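# Place the green block into the blue tray

## Task

Get the green block into the blue tray while keeping the robot upright and untilted; a fall or a lean counts as failure, and so does knocking or moving anything out of the work area.

## Robot and tools

Robot: a Rainbow Robotics RB-Y1. It has a wheeled base with two drive wheels and two rear casters that can drive forward or back and turn but cannot slide sideways. On top sit a torso with a folding leg (ankle, knee, hip), a head, and two seven-joint arms (left and right), each ending in a parallel gripper. Each hand has a wrist camera housing that juts to one side and can collide with things. The base is 0.58 m wide, extends 0.10 m in front of the drive axle and 0.57 m behind it, and sweeps a 0.58 m radius when spinning in place.

Frames (metres). Base frame: origin on the floor midway between the drive wheels, x forward, y left, z up. The printed chest, left_hand and right_hand positions use this frame. A hand point sits between the finger pads, 0.03 m behind the tips. The fingers point along the hand's -z and close along its x. At long reach or under load the printed hand position can be off. The odometry frame is the base frame as it was at the start. base_odometry counts wheel rotation only, so slip looks like travel. Its heading is in rad, positive to the left.

Tool move. It carries one action plus the optional cameras (list from head_camera, left_wrist_camera, right_wrist_camera, all) and blocking. Allowed combinations: base and/or joints, optionally with min_time_s or contact_limits; or target alone or with min_time_s; or contact_limits alone. With no action it just reports state and images.
- base: one velocity command for the whole robot, {x_m_s, turn_rad_s, for_s}. x_m_s is forward speed in m/s, 0.005 to 1.5 either sign, or 0. turn_rad_s is leftward turning in rad/s, 0.02 to 1.509 either sign, or 0. for_s is 0.1 to 5 s. Omitted speeds are 0. It is a relative motion, roughly speed × for_s, from where the robot is. Acceleration is 0.4 m/s² (turns 0.5 rad/s²), and coasting to rest can take up to about 3 s.
- joints: a single dict of absolute targets keyed by joint name, in rad (grippers in m of pad opening, 0 to 0.1). Ranges: torso_squat_rad 0..1.2 (higher lowers the chest); torso_shift_rad -0.3..0.6 (positive pushes the hips forward); torso_pitch_rad -0.2..1.4 (positive bows forward); torso_yaw_rad -1.5..1.5 (positive to the left; lift both arms outward at least 0.2 rad first). Shoulder_pitch ±2.356 (negative swings forward and up). left_shoulder_roll 0..3.141 and right_shoulder_roll -3.141..0 (away from the body). shoulder_yaw ±2.094. elbow -2.617..0.01 (negative bends). forearm_roll ±3.141. wrist_pitch -1.57..1.919. hand_roll ±2.705. head_pan_rad ±0.523 (positive left). head_tilt_rad -0.35..1.57 (positive down). Combined torso limits: squat+shift<=1.52; squat-shift+pitch<=1.57; shift+0.5pitch-0.4squat<=0.7; shift+0.3pitch-0.5squat<=0.39.
- target: an absolute pose for one hand, {side: "left"/"right", x, y, z in m in the base frame (-3..3), quat_wxyz as the hand lines print it}. It is turned into joint targets once, so the hand travels along an arc. Break long moves into several short ones. It is refused if a previous move is still running.
- min_time_s: 0.1..8 s, the shortest duration for the arm, head and torso motions in this action.
- contact_limits: a dict of gripper current caps in mA, keyed left_gripper_m / right_gripper_m, each 200..672.5. Every scene starts at 672.5, and a cap lasts until you change it.
- blocking: true or omitted waits until everything is at rest; false returns after about 0.5 s.

wait {seconds 0..10, cameras}: sends no command and just lets time pass, returning early once motions settle. stop {cameras}: brakes all of your running motions. zoom_image {camera, region [x0,y0,x1,y1] in pixels, max 504×504}: enlarges part of the newest image. finished_scene: ends the scene for good, and the block must stay in the tray afterwards.

Results. "move" shows done or the worst status. Hand status is reached (within 10 mm and 2°), short (with the error), or refused (with a reason). Joint statuses: done, off_target (stopped away from the target and maybe still pushing), not_followed (the collision check held the arm), contact_stop (torso only), time_out, limit_stop_at_own_body_* (self-collision guard), torque_fault, limit_stop_at_motor_heat. A stop you did not command, or a refusal, cancels the later calls in the same reply. lidar_m gives 12 range sectors of 30°, starting straight ahead and going counter-clockwise, measured at a height of 0.23 m. motor_effort gives wheel load in %; at rest it is under about 30 unless the base is pushing on something. Joint torques, external torques and wrist force/torque are noisy and carry an offset.

Gripping: command an opening at least 0.005 m narrower than the object. off_target or done both mean it is holding.

Avoid: the arms hitting or squeezing each other (this can end the scene). Driving into furniture; the wheels keep going, the motors can cut out, and the robot can tip. Fast bending, or stopping hard while leaning forward with a load. Dropping the block from a height. Pushing hard enough to reach joint torque limits, which gives a 10 s fault (elbow 31.3 N m, wrist joints 21.7, shoulders 60.9). Holding outstretched poses for long, which overheats the motors. Knocking anything out of the work area.

Each tool is called after ">>>" in YAML: its name, and indented under it one key for each argument.

## Session

>>> move:

Scene clock: 0.00 s.
Joint torques (N m): no reading
External joint torques (N m): no reading
Wrist force (N): no reading
Wrist torque (N m): no reading
Wrist force, peak (N): no reading
base_odometry: x=+0.000 y=+0.000 heading=+0.000
lidar_m: 2.63 2.48 1.61 1.48 1.58 2.41 2.48 2.51 2.95 2.29 2.32 2.87
base_status: not commanded
joint_positions: torso_squat_rad=+0.350 torso_shift_rad=+0.000 torso_pitch_rad=+0.000 torso_yaw_rad=+0.000 left_shoulder_pitch_rad=-0.044 left_shoulder_roll_rad=+0.013 left_shoulder_yaw_rad=+0.015 left_elbow_rad=-0.286 left_forearm_roll_rad=+0.033 left_wrist_pitch_rad=-0.012 left_hand_roll_rad=-0.026 left_gripper_m=+0.100 right_shoulder_pitch_rad=-0.021 right_shoulder_roll_rad=-0.025 right_shoulder_yaw_rad=-0.028 right_elbow_rad=-0.274 right_forearm_roll_rad=+0.039 right_wrist_pitch_rad=-0.026 right_hand_roll_rad=+0.041 right_gripper_m=+0.100 head_pan_rad=+0.000 head_tilt_rad=+0.400
joint_status: not commanded
wheel_motors_off: 0
motor_effort: left_wheel=+1 right_wheel=+1
chest: x=-0.2280 y=-0.0003 z=+1.2475 quat_wxyz=(+1.000, +0.000, +0.000, +0.000) (m; base frame)
left_hand: x=-0.0559 y=+0.2293 z=+0.5834 quat_wxyz=(+0.986, +0.006, -0.169, +0.003) (m; base frame)
right_hand: x=-0.0748 y=-0.2412 z=+0.5795 quat_wxyz=(+0.987, -0.019, -0.158, +0.031) (m; base frame)
pictures: head_camera, left_wrist_camera, right_wrist_camera
Images, in order (width x height): head_camera 896x504, left_wrist_camera 644x364, right_wrist_camera 644x364.

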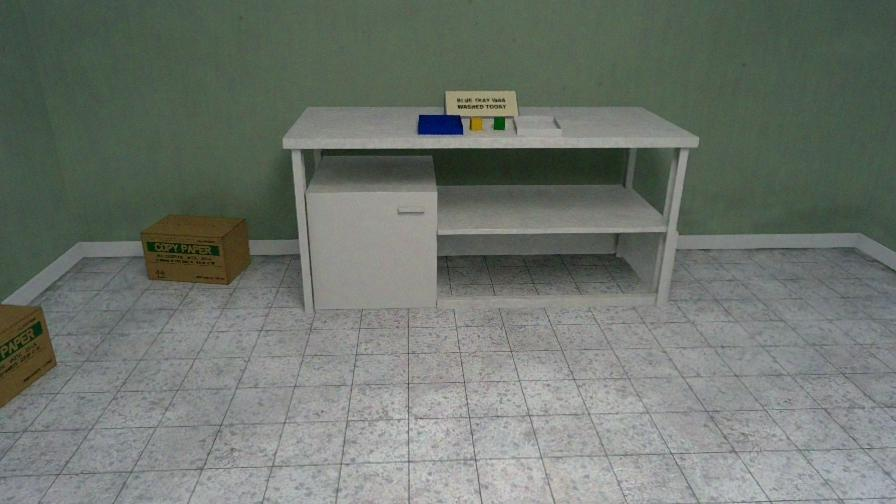

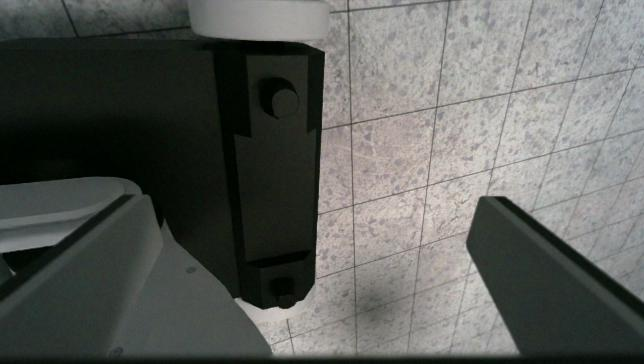

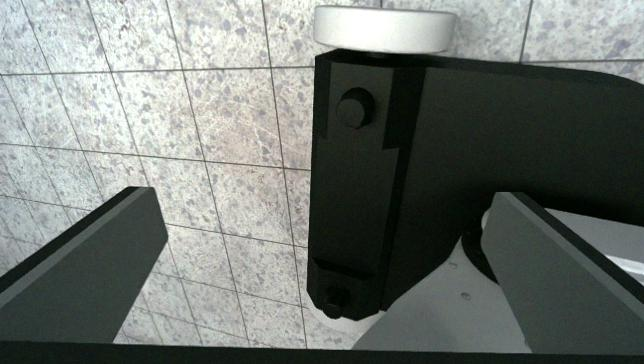

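>>> move:
  base: {"x_m_s":0.4,"for_s":3.5}
  joints: {"head_tilt_rad":0.6}
  cameras: ["head_camera"]

>>> zoom_image:
  camera: "head_camera"
  region: [330, 0, 680, 200]

Scene clock: 10.80 s.
Joint torques (N m): left_arm=[-4.04 -0.38 0.1 -1.74 -0.12 -0.56 0.03] | right_arm=[-2.7 -0.88 -0.47 -2.24 -0.01 -0.62 -0.15]
External joint torques (N m): left_arm=[0.24 -0.95 0.06 0.58 -0.13 0.2 0.04] | right_arm=[0.95 0.43 -0.39 -0.29 -0.08 0.06 -0.17]
Wrist force (N): left_arm=[-1.7 -8.9 -14.1] | right_arm=[-3.9 -0.9 -4.3]
Wrist torque (N m): left_arm=[1.41 0.48 0.31] | right_arm=[0.18 -0.35 0.01]
Wrist force, peak (N): left_arm=[-1.5 -9.2 -14.7] | right_arm=[-3.7 -1.9 -4.1]
move: done
base_odometry: x=+1.400 y=+0.000 heading=+0.000
lidar_m: 1.25 1.26 1.79 1.76 1.78 2.52 3.86 3.92 2.31 2.30 2.57 1.60
base_status: done (sent for 3.5 of 3.5 s)
joint_positions: torso_squat_rad=+0.350 torso_shift_rad=+0.000 torso_pitch_rad=+0.000 torso_yaw_rad=+0.000 left_shoulder_pitch_rad=-0.044 left_shoulder_roll_rad=+0.013 left_shoulder_yaw_rad=+0.015 left_elbow_rad=-0.286 left_forearm_roll_rad=+0.033 left_wrist_pitch_rad=-0.012 left_hand_roll_rad=-0.026 left_gripper_m=+0.100 right_shoulder_pitch_rad=-0.021 right_shoulder_roll_rad=-0.025 right_shoulder_yaw_rad=-0.028 right_elbow_rad=-0.274 right_forearm_roll_rad=+0.039 right_wrist_pitch_rad=-0.026 right_hand_roll_rad=+0.041 right_gripper_m=+0.100 head_pan_rad=+0.000 head_tilt_rad=+0.600
joint_status: all done
wheel_motors_off: 0
motor_effort: left_wheel=+1(21) right_wheel=-1(38)
chest: x=-0.2280 y=-0.0003 z=+1.2475 quat_wxyz=(+1.000, +0.000, +0.000, +0.000) (m; base frame)
left_hand: x=-0.0558 y=+0.2293 z=+0.5834 quat_wxyz=(+0.986, +0.006, -0.169, +0.003) (m; base frame)
right_hand: x=-0.0748 y=-0.2412 z=+0.5795 quat_wxyz=(+0.987, -0.019, -0.158, +0.031) (m; base frame)
pictures: head_camera
Images, in order (width x height): head_camera 896x504.

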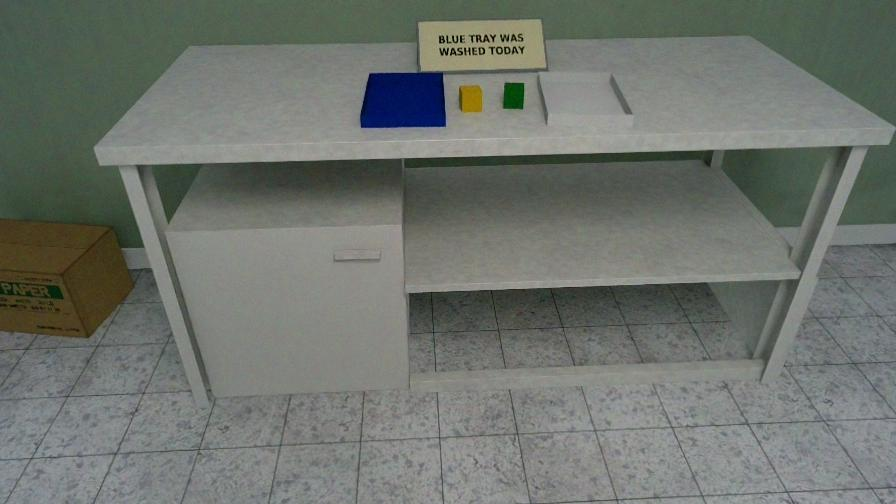

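Scaled by 1.440.

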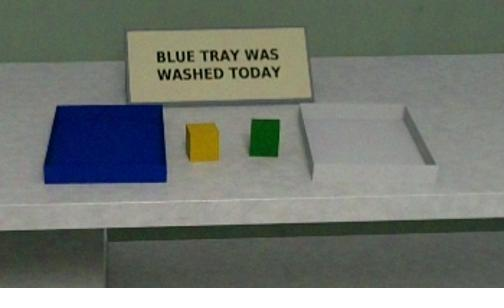

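>>> move:
  base: {"x_m_s":0.3,"for_s":1.6}
  joints: {"head_tilt_rad":0.75,"torso_pitch_rad":0.3}
  cameras: ["head_camera"]

>>> move:
  target: {"side":"right","x":0.2,"y":-0.32,"z":1.2,"quat_wxyz":[1,0,0,0]}
  min_time_s: 2
  cameras: ["all"]

Scene clock: 28.23 s.
Joint torques (N m): left_arm=[4.27 -0.84 -0.19 1.02 -0.11 -0.09 0.13] | right_arm=[6.03 -0.82 -0.68 1.29 -0.13 -0.04 -0.18]
External joint torques (N m): left_arm=[0.46 -1.26 -0.27 0.16 -0.11 0.09 0.13] | right_arm=[1.11 0.37 -0.45 0 -0.12 0.06 -0.18]
Wrist force (N): left_arm=[0.3 -8.9 -14.4] | right_arm=[-1.3 -1.4 -3.8]
Wrist torque (N m): left_arm=[1.41 0.61 0.31] | right_arm=[0.22 -0.16 0.02]
Wrist force, peak (N): left_arm=[0.4 -9.1 -15.0] | right_arm=[-3.9 -1.5 -4.0]
move: done
base_odometry: x=+1.880 y=+0.000 heading=+0.000
lidar_m: 0.78 0.78 0.99 1.72 2.06 2.46 4.34 4.07 2.46 2.48 1.22 1.26
base_status: done (sent for 1.6 of 1.6 s)
joint_positions: torso_squat_rad=+0.350 torso_shift_rad=+0.000 torso_pitch_rad=+0.300 torso_yaw_rad=+0.000 left_shoulder_pitch_rad=-0.044 left_shoulder_roll_rad=+0.013 left_shoulder_yaw_rad=+0.015 left_elbow_rad=-0.286 left_forearm_roll_rad=+0.033 left_wrist_pitch_rad=-0.012 left_hand_roll_rad=-0.026 left_gripper_m=+0.100 right_shoulder_pitch_rad=-0.021 right_shoulder_roll_rad=-0.025 right_shoulder_yaw_rad=-0.028 right_elbow_rad=-0.274 right_forearm_roll_rad=+0.039 right_wrist_pitch_rad=-0.026 right_hand_roll_rad=+0.041 right_gripper_m=+0.100 head_pan_rad=+0.000 head_tilt_rad=+0.750
joint_status: all done
wheel_motors_off: 0
motor_effort: left_wheel=-2(24) right_wheel=-1(18)
chest: x=-0.1365 y=-0.0003 z=+1.2337 quat_wxyz=(+0.989, +0.000, +0.149, +0.000) (m; base frame)
left_hand: x=-0.1683 y=+0.2293 z=+0.5484 quat_wxyz=(+1.000, +0.006, -0.020, +0.002) (m; base frame)
right_hand: x=-0.1876 y=-0.2412 z=+0.5502 quat_wxyz=(+0.999, -0.014, -0.009, +0.034) (m; base frame)
pictures: head_camera
Images, in order (width x height): head_camera 896x504.

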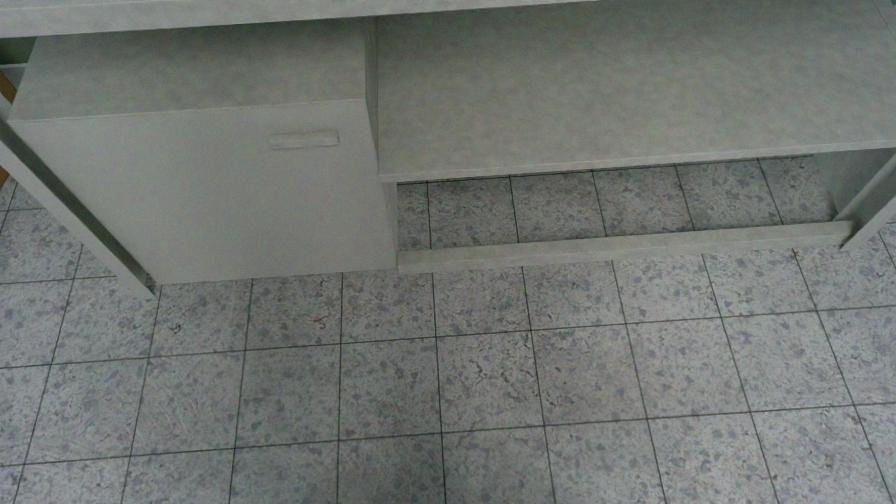

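Scene clock: 30.60 s.
Joint torques (N m): left_arm=[4.55 -0.41 0.22 0.86 -0.25 0.07 -0.01] | right_arm=[-12.16 -12.23 -9.06 0.74 0.26 -0.23 0.07]
External joint torques (N m): left_arm=[0.75 -0.84 0.14 0 -0.25 0.25 -0.01] | right_arm=[0.39 1.35 0.42 -0.4 0.03 -0.19 0.07]
Wrist force (N): left_arm=[0.3 -9.3 -14.5] | right_arm=[-1.1 -2.0 -4.5]
Wrist torque (N m): left_arm=[1.47 0.62 0.31] | right_arm=[0.26 -0.14 0.05]
Wrist force, peak (N): left_arm=[0.3 -9.2 -15.0] | right_arm=[-2.0 -3.1 -5.6]
move: done
base_odometry: x=+1.880 y=+0.000 heading=+0.000
lidar_m: 0.80 0.77 0.99 1.72 2.06 2.46 4.34 4.07 2.46 2.47 1.22 1.27
base_status: not commanded
joint_positions: torso_squat_rad=+0.350 torso_shift_rad=+0.000 torso_pitch_rad=+0.300 torso_yaw_rad=+0.000 left_shoulder_pitch_rad=-0.044 left_shoulder_roll_rad=+0.013 left_shoulder_yaw_rad=+0.015 left_elbow_rad=-0.286 left_forearm_roll_rad=+0.033 left_wrist_pitch_rad=-0.012 left_hand_roll_rad=-0.026 left_gripper_m=+0.100 right_shoulder_pitch_rad=-1.049 right_shoulder_roll_rad=-1.547 right_shoulder_yaw_rad=+0.276 right_elbow_rad=-1.958 right_forearm_roll_rad=-1.776 right_wrist_pitch_rad=+1.919 right_hand_roll_rad=-0.789 right_gripper_m=+0.100 head_pan_rad=+0.000 head_tilt_rad=+0.750
joint_status: all done
wheel_motors_off: 0
motor_effort: left_wheel=+2(5) right_wheel=-1(2)
chest: x=-0.1366 y=-0.0003 z=+1.2337 quat_wxyz=(+0.989, +0.000, +0.149, +0.000) (m; base frame)
left_hand: x=-0.1684 y=+0.2293 z=+0.5484 quat_wxyz=(+1.000, +0.006, -0.020, +0.002) (m; base frame)
right_hand: x=+0.1998 y=-0.3205 z=+1.2003 quat_wxyz=(+1.000, +0.002, -0.004, -0.001) (m; base frame)
right_hand_status: reached (checked arc, planned for 2.0 s): 1 mm and 0.5 deg off.
pictures: head_camera, left_wrist_camera, right_wrist_camera
Images, in order (width x height): head_camera 896x504, left_wrist_camera 644x364, right_wrist_camera 644x364.

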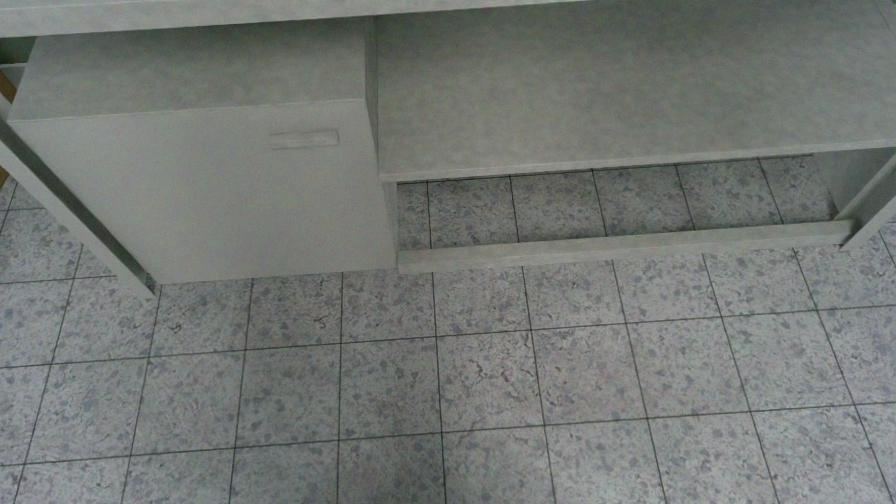

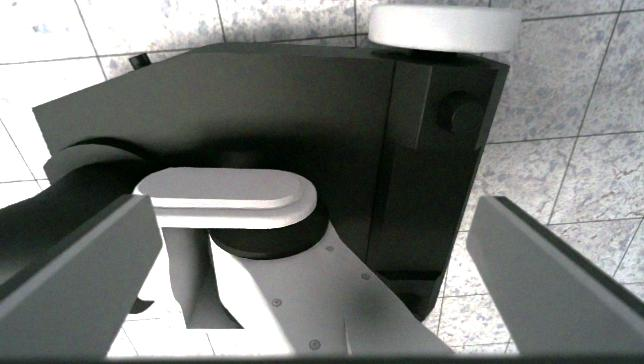

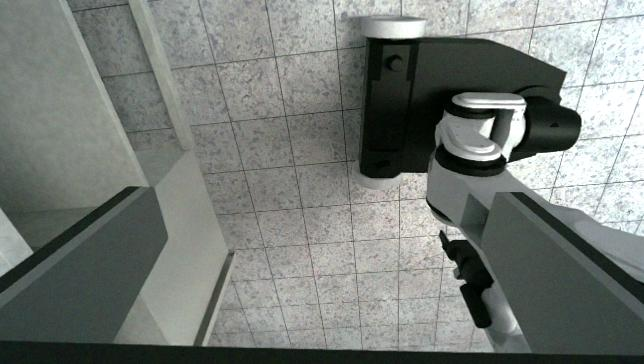

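>>> move:
  joints: {"head_tilt_rad":0.4}
  cameras: ["head_camera"]

Scene clock: 35.80 s.
Joint torques (N m): left_arm=[4.18 -0.46 0.01 0.9 -0.09 -0.03 -0.06] | right_arm=[-12.01 -12.19 -8.86 0.6 0.31 -0.25 -0.01]
External joint torques (N m): left_arm=[0.38 -0.89 -0.07 0.05 -0.1 0.15 -0.05] | right_arm=[0.54 1.39 0.62 -0.55 0.08 -0.22 -0.01]
Wrist force (N): left_arm=[0.1 -9.0 -14.9] | right_arm=[-1.1 -1.9 -4.5]
Wrist torque (N m): left_arm=[1.45 0.59 0.32] | right_arm=[0.26 -0.15 0.00]
Wrist force, peak (N): left_arm=[0.2 -9.4 -15.0] | right_arm=[-1.8 -1.0 -4.8]
move: done
base_odometry: x=+1.880 y=+0.000 heading=+0.000
lidar_m: 0.79 0.78 0.98 1.72 2.06 2.46 4.34 4.06 2.46 2.48 1.23 1.28
base_status: not commanded
joint_positions: torso_squat_rad=+0.350 torso_shift_rad=+0.000 torso_pitch_rad=+0.300 torso_yaw_rad=+0.000 left_shoulder_pitch_rad=-0.044 left_shoulder_roll_rad=+0.013 left_shoulder_yaw_rad=+0.015 left_elbow_rad=-0.286 left_forearm_roll_rad=+0.033 left_wrist_pitch_rad=-0.012 left_hand_roll_rad=-0.026 left_gripper_m=+0.100 right_shoulder_pitch_rad=-1.049 right_shoulder_roll_rad=-1.547 right_shoulder_yaw_rad=+0.276 right_elbow_rad=-1.958 right_forearm_roll_rad=-1.776 right_wrist_pitch_rad=+1.919 right_hand_roll_rad=-0.789 right_gripper_m=+0.100 head_pan_rad=+0.000 head_tilt_rad=+0.400
joint_status: all done
wheel_motors_off: 0
motor_effort: left_wheel=+0(3) right_wheel=-1(1)
chest: x=-0.1366 y=-0.0003 z=+1.2337 quat_wxyz=(+0.989, +0.000, +0.149, +0.000) (m; base frame)
left_hand: x=-0.1684 y=+0.2293 z=+0.5484 quat_wxyz=(+1.000, +0.006, -0.020, +0.002) (m; base frame)
right_hand: x=+0.1998 y=-0.3205 z=+1.2003 quat_wxyz=(+1.000, +0.002, -0.004, -0.001) (m; base frame)
pictures: head_camera
Images, in order (width x height): head_camera 896x504.

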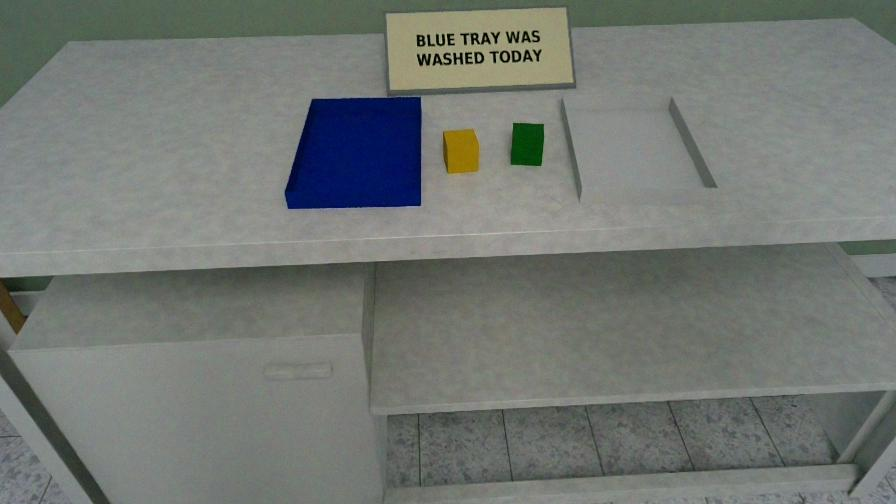

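>>> move:
  joints: {"torso_pitch_rad":0.75,"head_tilt_rad":0.25}

>>> move:
  target: {"side":"right","x":0.4,"y":-0.2,"z":1.18,"quat_wxyz":[1,0,0,0]}
  min_time_s: 2
  cameras: ["head_camera"]

>>> move:
  base: {"x_m_s":0.25,"for_s":2.0}
  cameras: ["head_camera","right_wrist_camera"]

Scene clock: 48.43 s.
Joint torques (N m): left_arm=[15.65 -1.02 0.38 5.06 -0.12 0.85 -0.02] | right_arm=[-10.3 -14.75 -9.43 -1.48 -0.4 0.45 -0.03]
External joint torques (N m): left_arm=[0.57 -1.17 0.25 -0.33 -0.12 0.17 -0.04] | right_arm=[0.41 1.39 0.08 -0.6 -0.05 -0.14 -0.01]
Wrist force (N): left_arm=[3.1 -9.1 -14.1] | right_arm=[1.5 -1.3 -3.9]
Wrist torque (N m): left_arm=[1.47 0.79 0.30] | right_arm=[0.19 -0.04 0.06]
Wrist force, peak (N): left_arm=[0.3 -9.2 -15.0] | right_arm=[-1.1 -2.1 -4.9]
move: done
base_odometry: x=+1.880 y=+0.000 heading=+0.000
lidar_m: 0.79 0.78 0.98 1.72 2.06 2.46 4.34 4.07 2.46 2.47 1.22 1.26
base_status: not commanded
joint_positions: torso_squat_rad=+0.350 torso_shift_rad=+0.000 torso_pitch_rad=+0.750 torso_yaw_rad=+0.000 left_shoulder_pitch_rad=-0.044 left_shoulder_roll_rad=+0.013 left_shoulder_yaw_rad=+0.015 left_elbow_rad=-0.286 left_forearm_roll_rad=+0.033 left_wrist_pitch_rad=-0.012 left_hand_roll_rad=-0.026 left_gripper_m=+0.100 right_shoulder_pitch_rad=-1.049 right_shoulder_roll_rad=-1.547 right_shoulder_yaw_rad=+0.276 right_elbow_rad=-1.958 right_forearm_roll_rad=-1.776 right_wrist_pitch_rad=+1.919 right_hand_roll_rad=-0.789 right_gripper_m=+0.100 head_pan_rad=+0.000 head_tilt_rad=+0.250
joint_status: all done
wheel_motors_off: 0
motor_effort: left_wheel=+1(4) right_wheel=+0(1)
chest: x=-0.0171 y=-0.0003 z=+1.1645 quat_wxyz=(+0.931, +0.000, +0.366, +0.000) (m; base frame)
left_hand: x=-0.3439 y=+0.2293 z=+0.5613 quat_wxyz=(+0.979, +0.007, +0.204, +0.001) (m; base frame)
right_hand: x=+0.2713 y=-0.3205 z=+0.9881 quat_wxyz=(+0.976, +0.002, +0.219, -0.001) (m; base frame)
pictures: none

Scene clock: 50.77 s.
Joint torques (N m): left_arm=[15.95 -0.97 0.3 4.88 -0.18 0.72 -0.07] | right_arm=[-16.75 -3.28 -9.22 2.33 -0.04 -0.1 -0.2]
External joint torques (N m): left_arm=[0.87 -1.12 0.18 -0.51 -0.18 0.03 -0.09] | right_arm=[0.02 1.01 0.08 0.56 -0.26 0.05 -0.2]
Wrist force (N): left_arm=[2.8 -9.1 -13.9] | right_arm=[-1.8 -2.2 -4.2]
Wrist torque (N m): left_arm=[1.45 0.75 0.30] | right_arm=[0.29 -0.26 0.04]
Wrist force, peak (N): left_arm=[3.0 -9.6 -14.3] | right_arm=[-0.8 -2.1 -4.8]
move: short
base_odometry: x=+1.880 y=+0.000 heading=+0.000
lidar_m: 0.78 0.78 0.99 1.71 2.07 2.46 4.34 4.07 2.45 2.47 1.22 1.27
base_status: not commanded
joint_positions: torso_squat_rad=+0.350 torso_shift_rad=+0.000 torso_pitch_rad=+0.750 torso_yaw_rad=+0.000 left_shoulder_pitch_rad=-0.044 left_shoulder_roll_rad=+0.013 left_shoulder_yaw_rad=+0.015 left_elbow_rad=-0.286 left_forearm_roll_rad=+0.033 left_wrist_pitch_rad=-0.012 left_hand_roll_rad=-0.026 left_gripper_m=+0.100 right_shoulder_pitch_rad=-2.356 right_shoulder_roll_rad=-1.407 right_shoulder_yaw_rad=+0.985 right_elbow_rad=-1.694 right_forearm_roll_rad=-1.867 right_wrist_pitch_rad=+1.919 right_hand_roll_rad=-1.007 right_gripper_m=+0.100 head_pan_rad=+0.000 head_tilt_rad=+0.250
joint_status: all done
wheel_motors_off: 0
motor_effort: left_wheel=-1(3) right_wheel=-1(2)
chest: x=-0.0171 y=-0.0003 z=+1.1645 quat_wxyz=(+0.931, +0.000, +0.366, +0.000) (m; base frame)
left_hand: x=-0.3439 y=+0.2293 z=+0.5613 quat_wxyz=(+0.979, +0.007, +0.204, +0.001) (m; base frame)
right_hand: x=+0.3999 y=-0.2001 z=+1.1795 quat_wxyz=(+0.999, +0.028, -0.021, +0.000) (m; base frame)
right_hand_status: short (checked arc, as near as the solve gets, planned for 2.0 s): 0 mm and 4.0 deg off. The place is met; only the turn is off.
pictures: head_camera
Images, in order (width x height): head_camera 896x504.

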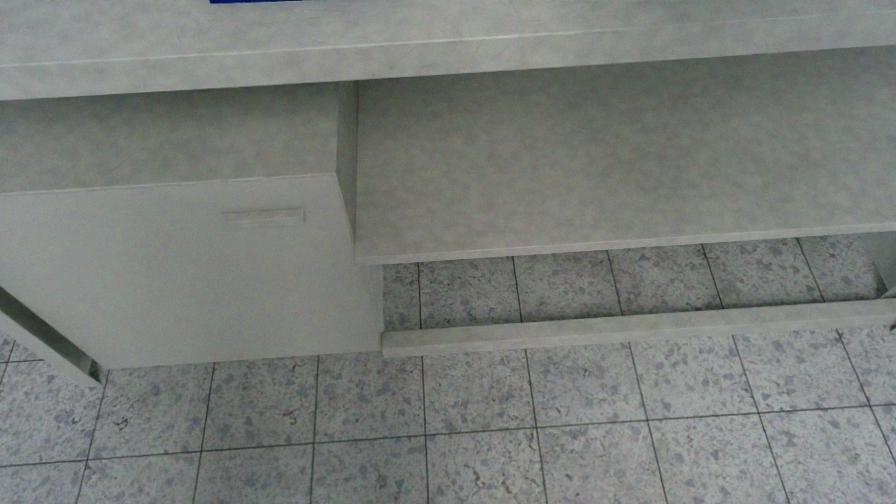

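Scene clock: 53.93 s.
Joint torques (N m): left_arm=[15.53 -0.46 0.22 5.1 -0.1 0.84 -0.09] | right_arm=[-16.55 -3.6 -9.6 2.22 0.02 -0.1 -0.24]
External joint torques (N m): left_arm=[0.45 -0.61 0.09 -0.29 -0.09 0.16 -0.11] | right_arm=[0.23 0.69 -0.3 0.45 -0.21 0.04 -0.24]
Wrist force (N): left_arm=[3.0 -9.1 -14.2] | right_arm=[-1.5 -1.1 -3.8]
Wrist torque (N m): left_arm=[1.45 0.77 0.31] | right_arm=[0.19 -0.19 0.00]
Wrist force, peak (N): left_arm=[2.9 -9.5 -14.5] | right_arm=[-1.6 -2.1 -4.7]
move: done
base_odometry: x=+2.380 y=+0.000 heading=+0.000
lidar_m: 0.92 0.32 0.35 0.78 1.79 2.42 4.84 3.98 2.62 2.43 0.95 1.00
base_status: done (sent for 2 of 2 s)
joint_positions: torso_squat_rad=+0.350 torso_shift_rad=+0.000 torso_pitch_rad=+0.750 torso_yaw_rad=+0.000 left_shoulder_pitch_rad=-0.044 left_shoulder_roll_rad=+0.013 left_shoulder_yaw_rad=+0.015 left_elbow_rad=-0.286 left_forearm_roll_rad=+0.033 left_wrist_pitch_rad=-0.012 left_hand_roll_rad=-0.026 left_gripper_m=+0.100 right_shoulder_pitch_rad=-2.356 right_shoulder_roll_rad=-1.407 right_shoulder_yaw_rad=+0.985 right_elbow_rad=-1.693 right_forearm_roll_rad=-1.867 right_wrist_pitch_rad=+1.919 right_hand_roll_rad=-1.007 right_gripper_m=+0.100 head_pan_rad=+0.000 head_tilt_rad=+0.250
joint_status: not commanded
wheel_motors_off: 0
motor_effort: left_wheel=-2(18) right_wheel=-2(17)
chest: x=-0.0171 y=-0.0003 z=+1.1645 quat_wxyz=(+0.931, +0.000, +0.366, +0.000) (m; base frame)
left_hand: x=-0.3439 y=+0.2293 z=+0.5613 quat_wxyz=(+0.979, +0.007, +0.204, +0.001) (m; base frame)
right_hand: x=+0.3999 y=-0.2001 z=+1.1795 quat_wxyz=(+0.999, +0.028, -0.021, +0.000) (m; base frame)
pictures: head_camera, right_wrist_camera
Images, in order (width x height): head_camera 896x504, right_wrist_camera 644x364.

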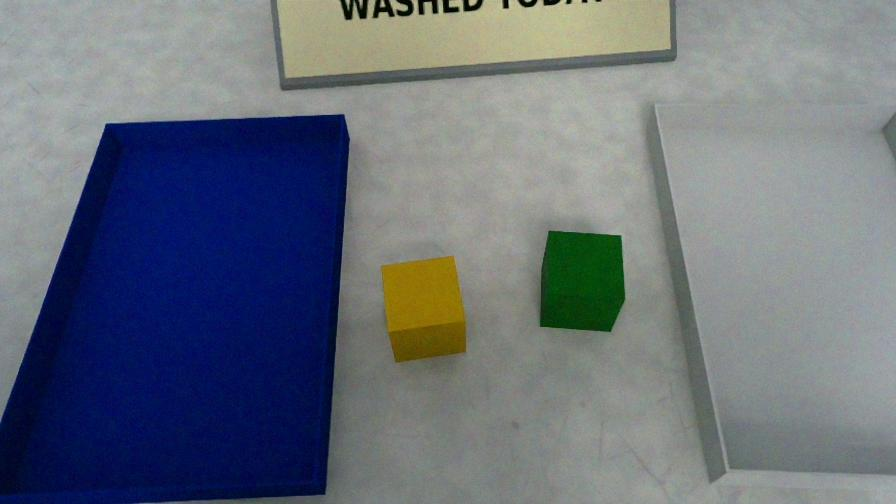

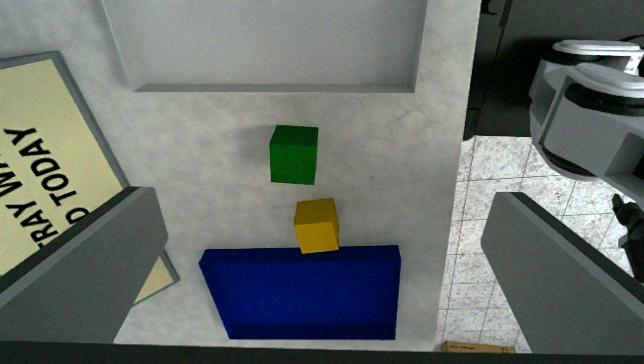

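>>> move:
  target: {"side":"right","x":0.43,"y":-0.14,"z":1.06,"quat_wxyz":[1,0,0,0]}
  min_time_s: 1.5
  cameras: ["head_camera","right_wrist_camera"]

Scene clock: 71.13 s.
Joint torques (N m): left_arm=[15.78 -0.96 0.2 5.25 -0.16 0.83 -0.04] | right_arm=[-18.39 -5.26 -9.98 1.16 0.21 -0.07 -0.29]
External joint torques (N m): left_arm=[0.7 -1.11 0.08 -0.14 -0.15 0.14 -0.06] | right_arm=[1.93 1.14 0.36 0.58 -0.02 -0.06 -0.29]
Wrist force (N): left_arm=[3.2 -9.5 -14.1] | right_arm=[-0.5 -1.6 -4.4]
Wrist torque (N m): left_arm=[1.50 0.80 0.29] | right_arm=[0.26 -0.09 0.06]
Wrist force, peak (N): left_arm=[2.8 -9.5 -14.5] | right_arm=[-1.8 -2.6 -4.1]
move: done
base_odometry: x=+2.380 y=+0.000 heading=+0.000
lidar_m: 0.93 0.33 0.35 0.78 1.80 2.41 4.84 3.98 2.63 2.43 0.95 1.00
base_status: not commanded
joint_positions: torso_squat_rad=+0.350 torso_shift_rad=+0.000 torso_pitch_rad=+0.750 torso_yaw_rad=+0.000 left_shoulder_pitch_rad=-0.044 left_shoulder_roll_rad=+0.013 left_shoulder_yaw_rad=+0.015 left_elbow_rad=-0.286 left_forearm_roll_rad=+0.033 left_wrist_pitch_rad=-0.012 left_hand_roll_rad=-0.026 left_gripper_m=+0.100 right_shoulder_pitch_rad=-2.196 right_shoulder_roll_rad=-1.175 right_shoulder_yaw_rad=+1.130 right_elbow_rad=-1.653 right_forearm_roll_rad=-1.666 right_wrist_pitch_rad=+1.718 right_hand_roll_rad=-1.076 right_gripper_m=+0.100 head_pan_rad=+0.000 head_tilt_rad=+0.250
joint_status: all done
wheel_motors_off: 0
motor_effort: left_wheel=-2(7) right_wheel=-1(3)
chest: x=-0.0171 y=-0.0003 z=+1.1645 quat_wxyz=(+0.931, +0.000, +0.366, +0.000) (m; base frame)
left_hand: x=-0.3439 y=+0.2293 z=+0.5613 quat_wxyz=(+0.979, +0.007, +0.204, +0.001) (m; base frame)
right_hand: x=+0.4301 y=-0.1399 z=+1.0603 quat_wxyz=(+1.000, +0.000, +0.000, +0.000) (m; base frame)
right_hand_status: reached (checked arc, planned for 1.5 s): 0 mm and 0.0 deg off.
pictures: head_camera, right_wrist_camera
Images, in order (width x height): head_camera 896x504, right_wrist_camera 644x364.

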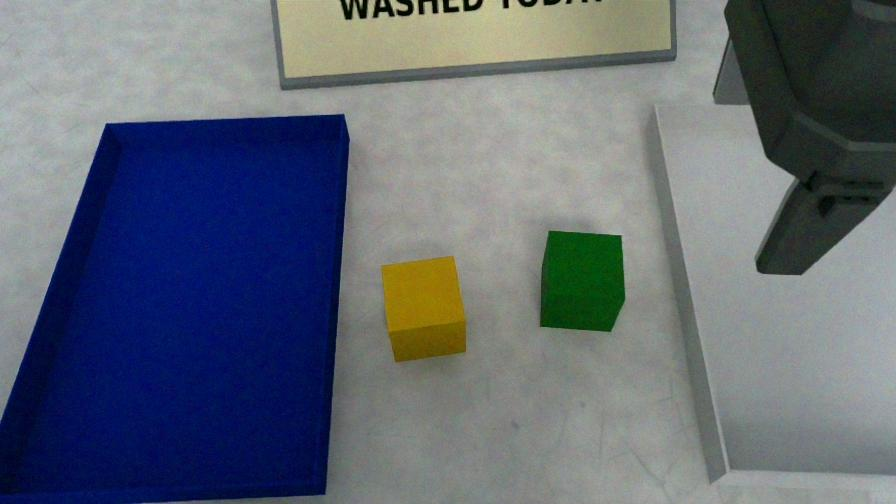

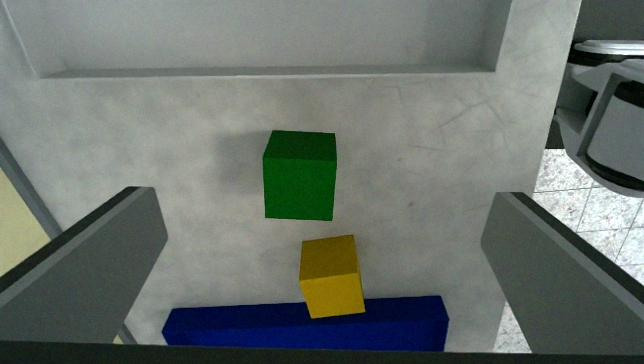

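>>> move:
  target: {"side":"right","x":0.445,"y":-0.14,"z":0.99,"quat_wxyz":[1,0,0,0]}
  min_time_s: 1.2
  cameras: ["head_camera","right_wrist_camera"]

Scene clock: 85.87 s.
Joint torques (N m): left_arm=[16.05 -0.93 0.04 5.05 -0.23 0.93 -0.13] | right_arm=[-18.69 -5.61 -10.13 0.36 0.24 -0.05 -0.02]
External joint torques (N m): left_arm=[0.97 -1.08 -0.08 -0.34 -0.23 0.24 -0.15] | right_arm=[2.24 1.71 0.35 0.47 0.01 -0.04 -0.02]
Wrist force (N): left_arm=[3.0 -9.2 -14.3] | right_arm=[-1.1 -1.6 -3.6]
Wrist torque (N m): left_arm=[1.47 0.75 0.30] | right_arm=[0.26 -0.10 -0.09]
Wrist force, peak (N): left_arm=[3.2 -9.4 -14.3] | right_arm=[-1.2 -2.2 -4.6]
move: done
base_odometry: x=+2.380 y=+0.000 heading=+0.000
lidar_m: 0.93 0.32 0.35 0.77 1.80 2.42 4.84 3.98 2.62 2.43 0.95 1.00
base_status: not commanded
joint_positions: torso_squat_rad=+0.350 torso_shift_rad=+0.000 torso_pitch_rad=+0.750 torso_yaw_rad=+0.000 left_shoulder_pitch_rad=-0.044 left_shoulder_roll_rad=+0.013 left_shoulder_yaw_rad=+0.015 left_elbow_rad=-0.286 left_forearm_roll_rad=+0.033 left_wrist_pitch_rad=-0.012 left_hand_roll_rad=-0.026 left_gripper_m=+0.100 right_shoulder_pitch_rad=-2.077 right_shoulder_roll_rad=-1.129 right_shoulder_yaw_rad=+1.194 right_elbow_rad=-1.606 right_forearm_roll_rad=-1.558 right_wrist_pitch_rad=+1.576 right_hand_roll_rad=-1.032 right_gripper_m=+0.100 head_pan_rad=+0.000 head_tilt_rad=+0.250
joint_status: all done
wheel_motors_off: 0
motor_effort: left_wheel=-2(4) right_wheel=-2(3)
chest: x=-0.0171 y=-0.0003 z=+1.1645 quat_wxyz=(+0.931, +0.000, +0.366, +0.000) (m; base frame)
left_hand: x=-0.3439 y=+0.2293 z=+0.5613 quat_wxyz=(+0.979, +0.007, +0.204, +0.001) (m; base frame)
right_hand: x=+0.4445 y=-0.1403 z=+0.9906 quat_wxyz=(+1.000, +0.000, -0.001, +0.000) (m; base frame)
right_hand_status: reached (checked arc, planned for 1.2 s): 1 mm and 0.1 deg off.
pictures: head_camera, right_wrist_camera
Images, in order (width x height): head_camera 896x504, right_wrist_camera 644x364.

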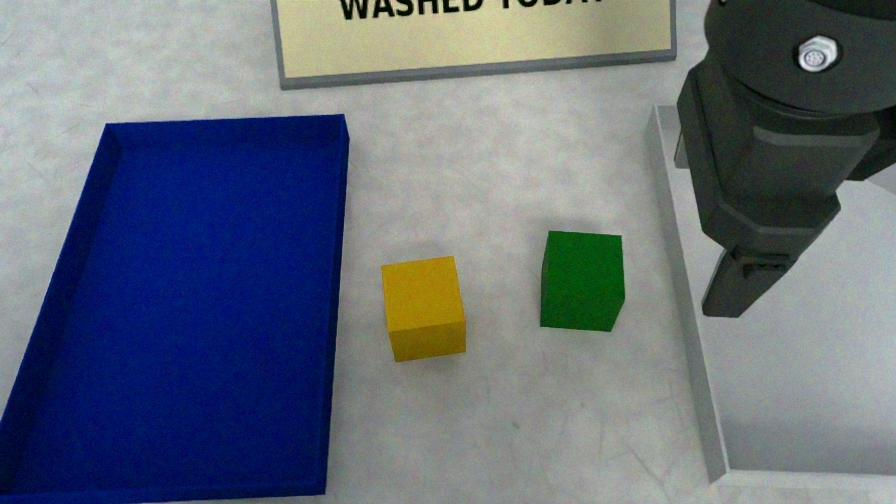

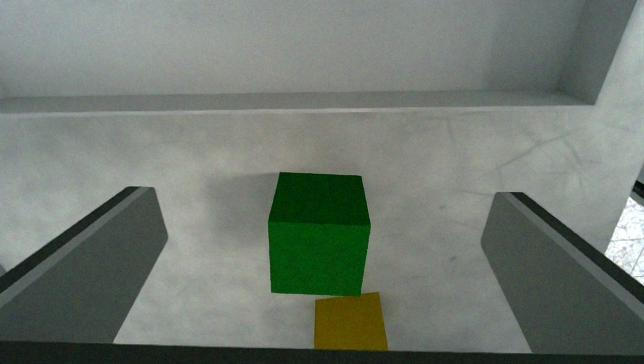

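>>> move:
  target: {"side":"right","x":0.445,"y":-0.098,"z":0.95,"quat_wxyz":[1,0,0,0]}
  min_time_s: 1.2
  cameras: ["head_camera","right_wrist_camera"]

Scene clock: 103.00 s.
Joint torques (N m): left_arm=[15.59 -0.71 -0.17 5.22 -0.06 0.71 0.12] | right_arm=[-19.38 -5.5 -10.01 -0.21 0.21 -0.15 -0.29]
External joint torques (N m): left_arm=[0.5 -0.86 -0.29 -0.17 -0.05 0.02 0.1] | right_arm=[2.68 1.54 0.32 0.45 -0.02 -0.14 -0.29]
Wrist force (N): left_arm=[3.2 -9.1 -13.9] | right_arm=[-1.4 -1.6 -3.7]
Wrist torque (N m): left_arm=[1.47 0.81 0.30] | right_arm=[0.24 -0.18 0.05]
Wrist force, peak (N): left_arm=[3.0 -9.4 -14.3] | right_arm=[-1.2 -1.8 -5.2]
move: done
base_odometry: x=+2.380 y=+0.000 heading=+0.000
lidar_m: 0.92 0.32 0.35 0.78 1.80 2.42 4.84 3.99 2.62 2.42 0.95 1.01
base_status: not commanded
joint_positions: torso_squat_rad=+0.350 torso_shift_rad=+0.000 torso_pitch_rad=+0.750 torso_yaw_rad=+0.000 left_shoulder_pitch_rad=-0.044 left_shoulder_roll_rad=+0.013 left_shoulder_yaw_rad=+0.015 left_elbow_rad=-0.286 left_forearm_roll_rad=+0.033 left_wrist_pitch_rad=-0.012 left_hand_roll_rad=-0.026 left_gripper_m=+0.100 right_shoulder_pitch_rad=-2.048 right_shoulder_roll_rad=-0.981 right_shoulder_yaw_rad=+1.238 right_elbow_rad=-1.530 right_forearm_roll_rad=-1.485 right_wrist_pitch_rad=+1.515 right_hand_roll_rad=-1.090 right_gripper_m=+0.100 head_pan_rad=+0.000 head_tilt_rad=+0.250
joint_status: all done
wheel_motors_off: 0
motor_effort: left_wheel=+0(4) right_wheel=-1(3)
chest: x=-0.0171 y=-0.0003 z=+1.1645 quat_wxyz=(+0.931, +0.000, +0.366, +0.000) (m; base frame)
left_hand: x=-0.3439 y=+0.2293 z=+0.5613 quat_wxyz=(+0.979, +0.007, +0.204, +0.001) (m; base frame)
right_hand: x=+0.4448 y=-0.0981 z=+0.9505 quat_wxyz=(+1.000, +0.000, -0.001, +0.000) (m; base frame)
right_hand_status: reached (checked arc, planned for 1.2 s): 1 mm and 0.1 deg off.
pictures: head_camera, right_wrist_camera
Images, in order (width x height): head_camera 896x504, right_wrist_camera 644x364.

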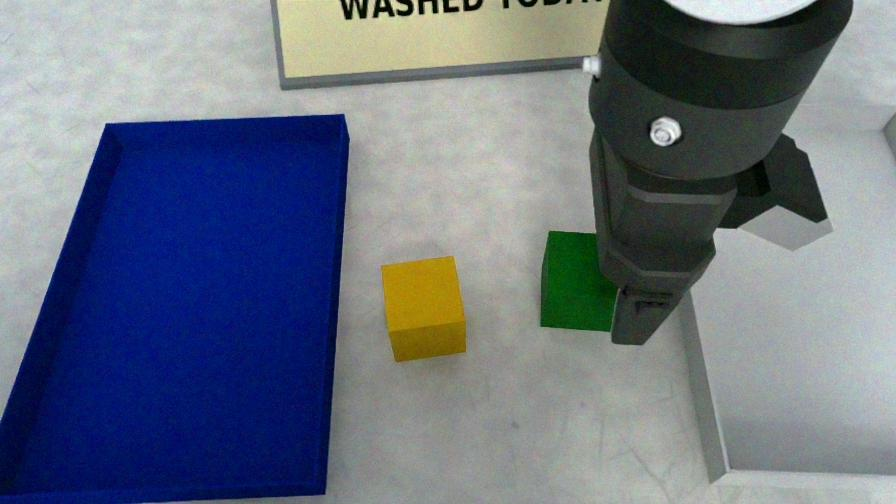

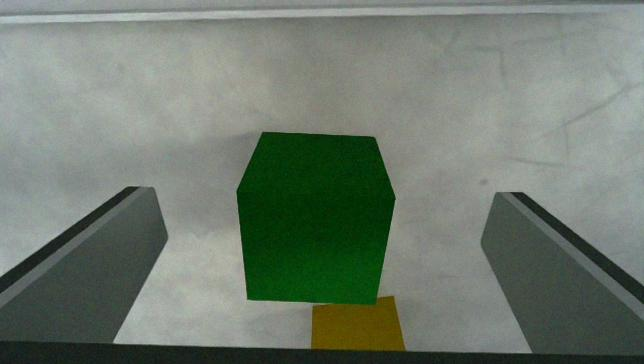

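>>> move:
  target: {"side":"right","x":0.445,"y":-0.089,"z":0.915,"quat_wxyz":[1,0,0,0]}
  min_time_s: 1.2
  cameras: ["head_camera","right_wrist_camera"]

Scene clock: 109.17 s.
Joint torques (N m): left_arm=[16.19 -0.32 0.03 4.9 -0.02 0.79 0.15] | right_arm=[-19.72 -5.29 -9.64 -0.4 0.26 -0.16 0.08]
External joint torques (N m): left_arm=[1.1 -0.47 -0.09 -0.49 -0.01 0.11 0.13] | right_arm=[2.57 1.75 0.47 0.59 0.03 -0.15 0.07]
Wrist force (N): left_arm=[3.0 -9.2 -14.0] | right_arm=[-1.0 -1.3 -3.9]
Wrist torque (N m): left_arm=[1.46 0.76 0.32] | right_arm=[0.23 -0.15 -0.02]
Wrist force, peak (N): left_arm=[3.1 -9.5 -14.4] | right_arm=[-1.4 -2.2 -5.0]
move: done
base_odometry: x=+2.380 y=+0.000 heading=+0.000
lidar_m: 0.93 0.32 0.35 0.77 1.79 2.42 4.84 3.99 2.62 2.43 0.94 1.00
base_status: not commanded
joint_positions: torso_squat_rad=+0.350 torso_shift_rad=+0.000 torso_pitch_rad=+0.750 torso_yaw_rad=+0.000 left_shoulder_pitch_rad=-0.044 left_shoulder_roll_rad=+0.013 left_shoulder_yaw_rad=+0.015 left_elbow_rad=-0.286 left_forearm_roll_rad=+0.033 left_wrist_pitch_rad=-0.012 left_hand_roll_rad=-0.026 left_gripper_m=+0.100 right_shoulder_pitch_rad=-2.001 right_shoulder_roll_rad=-0.924 right_shoulder_yaw_rad=+1.271 right_elbow_rad=-1.480 right_forearm_roll_rad=-1.435 right_wrist_pitch_rad=+1.453 right_hand_roll_rad=-1.089 right_gripper_m=+0.100 head_pan_rad=+0.000 head_tilt_rad=+0.250
joint_status: all done
wheel_motors_off: 0
motor_effort: left_wheel=-2(4) right_wheel=-1(3)
chest: x=-0.0171 y=-0.0003 z=+1.1645 quat_wxyz=(+0.931, +0.000, +0.366, +0.000) (m; base frame)
left_hand: x=-0.3439 y=+0.2293 z=+0.5613 quat_wxyz=(+0.979, +0.007, +0.204, +0.001) (m; base frame)
right_hand: x=+0.4451 y=-0.0890 z=+0.9154 quat_wxyz=(+1.000, +0.000, +0.000, +0.000) (m; base frame)
right_hand_status: reached (checked arc, planned for 1.2 s): 0 mm and 0.1 deg off.
pictures: head_camera, right_wrist_camera
Images, in order (width x height): head_camera 896x504, right_wrist_camera 644x364.

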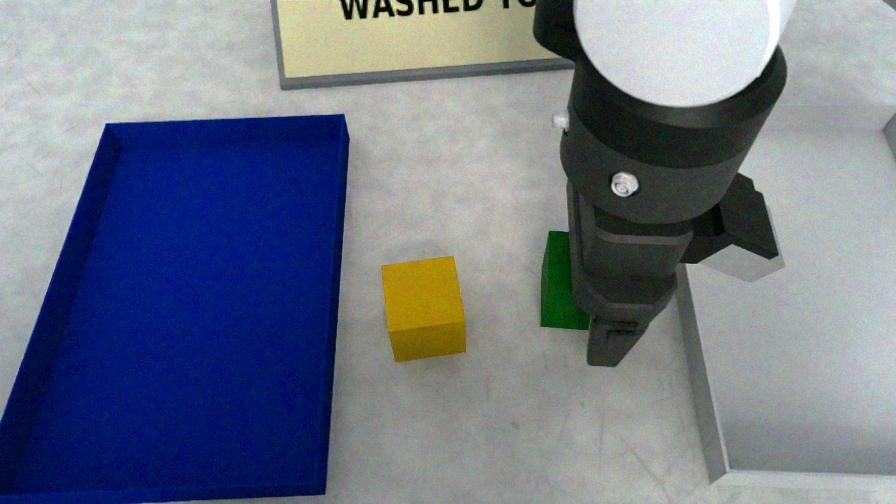

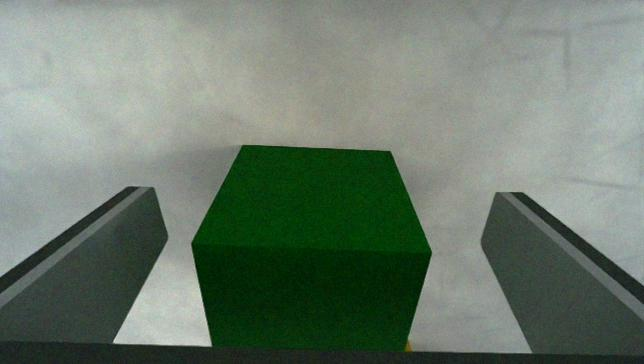

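>>> move:
  joints: {"right_gripper_m":0.025}
  cameras: ["right_wrist_camera"]

>>> move:
  target: {"side":"right","x":0.445,"y":-0.08,"z":1.02,"quat_wxyz":[1,0,0,0]}
  min_time_s: 1.5
  cameras: ["head_camera","right_wrist_camera"]

Scene clock: 115.50 s.
Joint torques (N m): left_arm=[15.7 -0.51 0.47 4.99 -0.12 0.72 0.16] | right_arm=[-19.79 -5.42 -9.67 -0.73 0.13 -0.1 -0.04]
External joint torques (N m): left_arm=[0.61 -0.65 0.34 -0.4 -0.12 0.04 0.14] | right_arm=[2.51 1.62 0.44 0.26 -0.1 -0.09 -0.04]
Wrist force (N): left_arm=[3.1 -9.2 -14.1] | right_arm=[-1.1 -1.8 -4.1]
Wrist torque (N m): left_arm=[1.48 0.79 0.31] | right_arm=[0.28 -0.21 -0.02]
Wrist force, peak (N): left_arm=[2.9 -9.4 -14.4] | right_arm=[-1.6 -2.4 -4.5]
move: off_target
base_odometry: x=+2.380 y=+0.000 heading=+0.000
lidar_m: 0.92 0.32 0.35 0.77 1.79 2.42 4.83 3.98 2.62 2.43 0.95 1.00
base_status: not commanded
joint_positions: torso_squat_rad=+0.350 torso_shift_rad=+0.000 torso_pitch_rad=+0.750 torso_yaw_rad=+0.000 left_shoulder_pitch_rad=-0.044 left_shoulder_roll_rad=+0.013 left_shoulder_yaw_rad=+0.015 left_elbow_rad=-0.286 left_forearm_roll_rad=+0.033 left_wrist_pitch_rad=-0.012 left_hand_roll_rad=-0.026 left_gripper_m=+0.100 right_shoulder_pitch_rad=-2.001 right_shoulder_roll_rad=-0.924 right_shoulder_yaw_rad=+1.271 right_elbow_rad=-1.480 right_forearm_roll_rad=-1.435 right_wrist_pitch_rad=+1.453 right_hand_roll_rad=-1.089 right_gripper_m=+0.049 head_pan_rad=+0.000 head_tilt_rad=+0.250
joint_status: right_gripper_m off_target (ended at +0.049, target +0.025)
wheel_motors_off: 0
motor_effort: left_wheel=-2(5) right_wheel=-1(3)
chest: x=-0.0171 y=-0.0003 z=+1.1645 quat_wxyz=(+0.931, +0.000, +0.366, +0.000) (m; base frame)
left_hand: x=-0.3439 y=+0.2293 z=+0.5613 quat_wxyz=(+0.979, +0.007, +0.204, +0.001) (m; base frame)
right_hand: x=+0.4451 y=-0.0890 z=+0.9154 quat_wxyz=(+1.000, +0.000, -0.001, +0.000) (m; base frame)
pictures: right_wrist_camera
Images, in order (width x height): right_wrist_camera 644x364.

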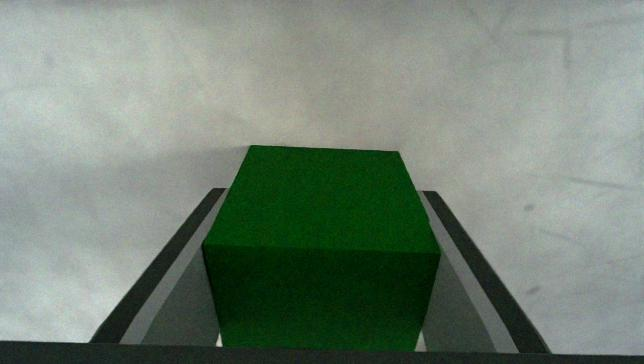

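Scene clock: 117.33 s.
Joint torques (N m): left_arm=[15.79 -0.69 0.07 5.2 -0.2 0.87 0.12] | right_arm=[-23.1 -6.78 -12.29 -1.25 0.04 0.15 -0.33]
External joint torques (N m): left_arm=[0.7 -0.83 -0.05 -0.19 -0.2 0.19 0.1] | right_arm=[-0.54 -0.31 -2.05 -1.14 -0.18 0.15 -0.33]
Wrist force (N): left_arm=[3.0 -9.0 -14.2] | right_arm=[-0.9 -1.2 -5.1]
Wrist torque (N m): left_arm=[1.45 0.76 0.28] | right_arm=[0.17 -0.11 0.02]
Wrist force, peak (N): left_arm=[3.3 -9.1 -14.4] | right_arm=[-1.6 -2.0 -5.5]
move: done
base_odometry: x=+2.380 y=+0.000 heading=+0.000
lidar_m: 0.92 0.32 0.35 0.77 1.79 2.42 4.84 3.98 2.62 2.44 0.95 1.00
base_status: not commanded
joint_positions: torso_squat_rad=+0.350 torso_shift_rad=+0.000 torso_pitch_rad=+0.750 torso_yaw_rad=+0.000 left_shoulder_pitch_rad=-0.044 left_shoulder_roll_rad=+0.013 left_shoulder_yaw_rad=+0.015 left_elbow_rad=-0.286 left_forearm_roll_rad=+0.033 left_wrist_pitch_rad=-0.012 left_hand_roll_rad=-0.026 left_gripper_m=+0.100 right_shoulder_pitch_rad=-2.183 right_shoulder_roll_rad=-0.957 right_shoulder_yaw_rad=+1.182 right_elbow_rad=-1.499 right_forearm_roll_rad=-1.574 right_wrist_pitch_rad=+1.657 right_hand_roll_rad=-1.115 right_gripper_m=+0.049 head_pan_rad=+0.000 head_tilt_rad=+0.250
joint_status: all done
wheel_motors_off: 0
motor_effort: left_wheel=+0(5) right_wheel=-2(3)
chest: x=-0.0171 y=-0.0003 z=+1.1645 quat_wxyz=(+0.931, +0.000, +0.366, +0.000) (m; base frame)
left_hand: x=-0.3439 y=+0.2293 z=+0.5613 quat_wxyz=(+0.979, +0.007, +0.204, +0.001) (m; base frame)
right_hand: x=+0.4450 y=-0.0800 z=+1.0198 quat_wxyz=(+1.000, +0.000, +0.000, +0.000) (m; base frame)
right_hand_status: reached (checked arc, planned for 1.5 s): 0 mm and 0.0 deg off.
pictures: head_camera, right_wrist_camera
Images, in order (width x height): head_camera 896x504, right_wrist_camera 644x364.

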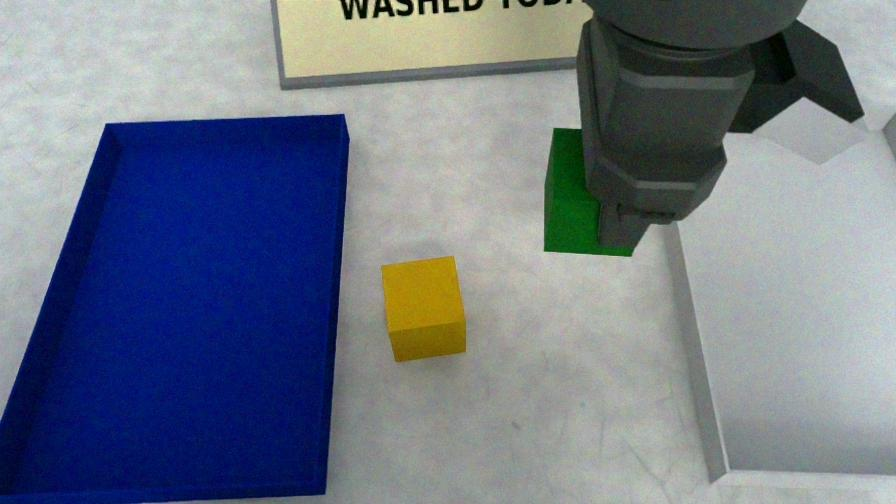

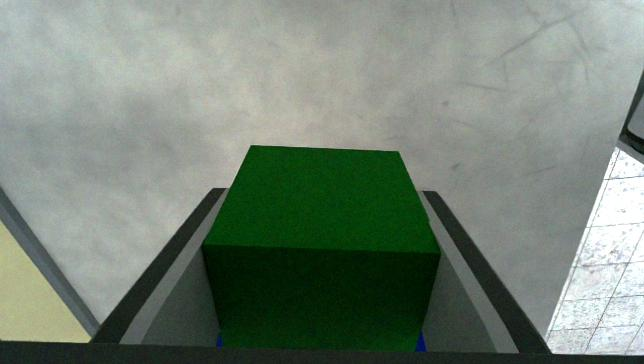

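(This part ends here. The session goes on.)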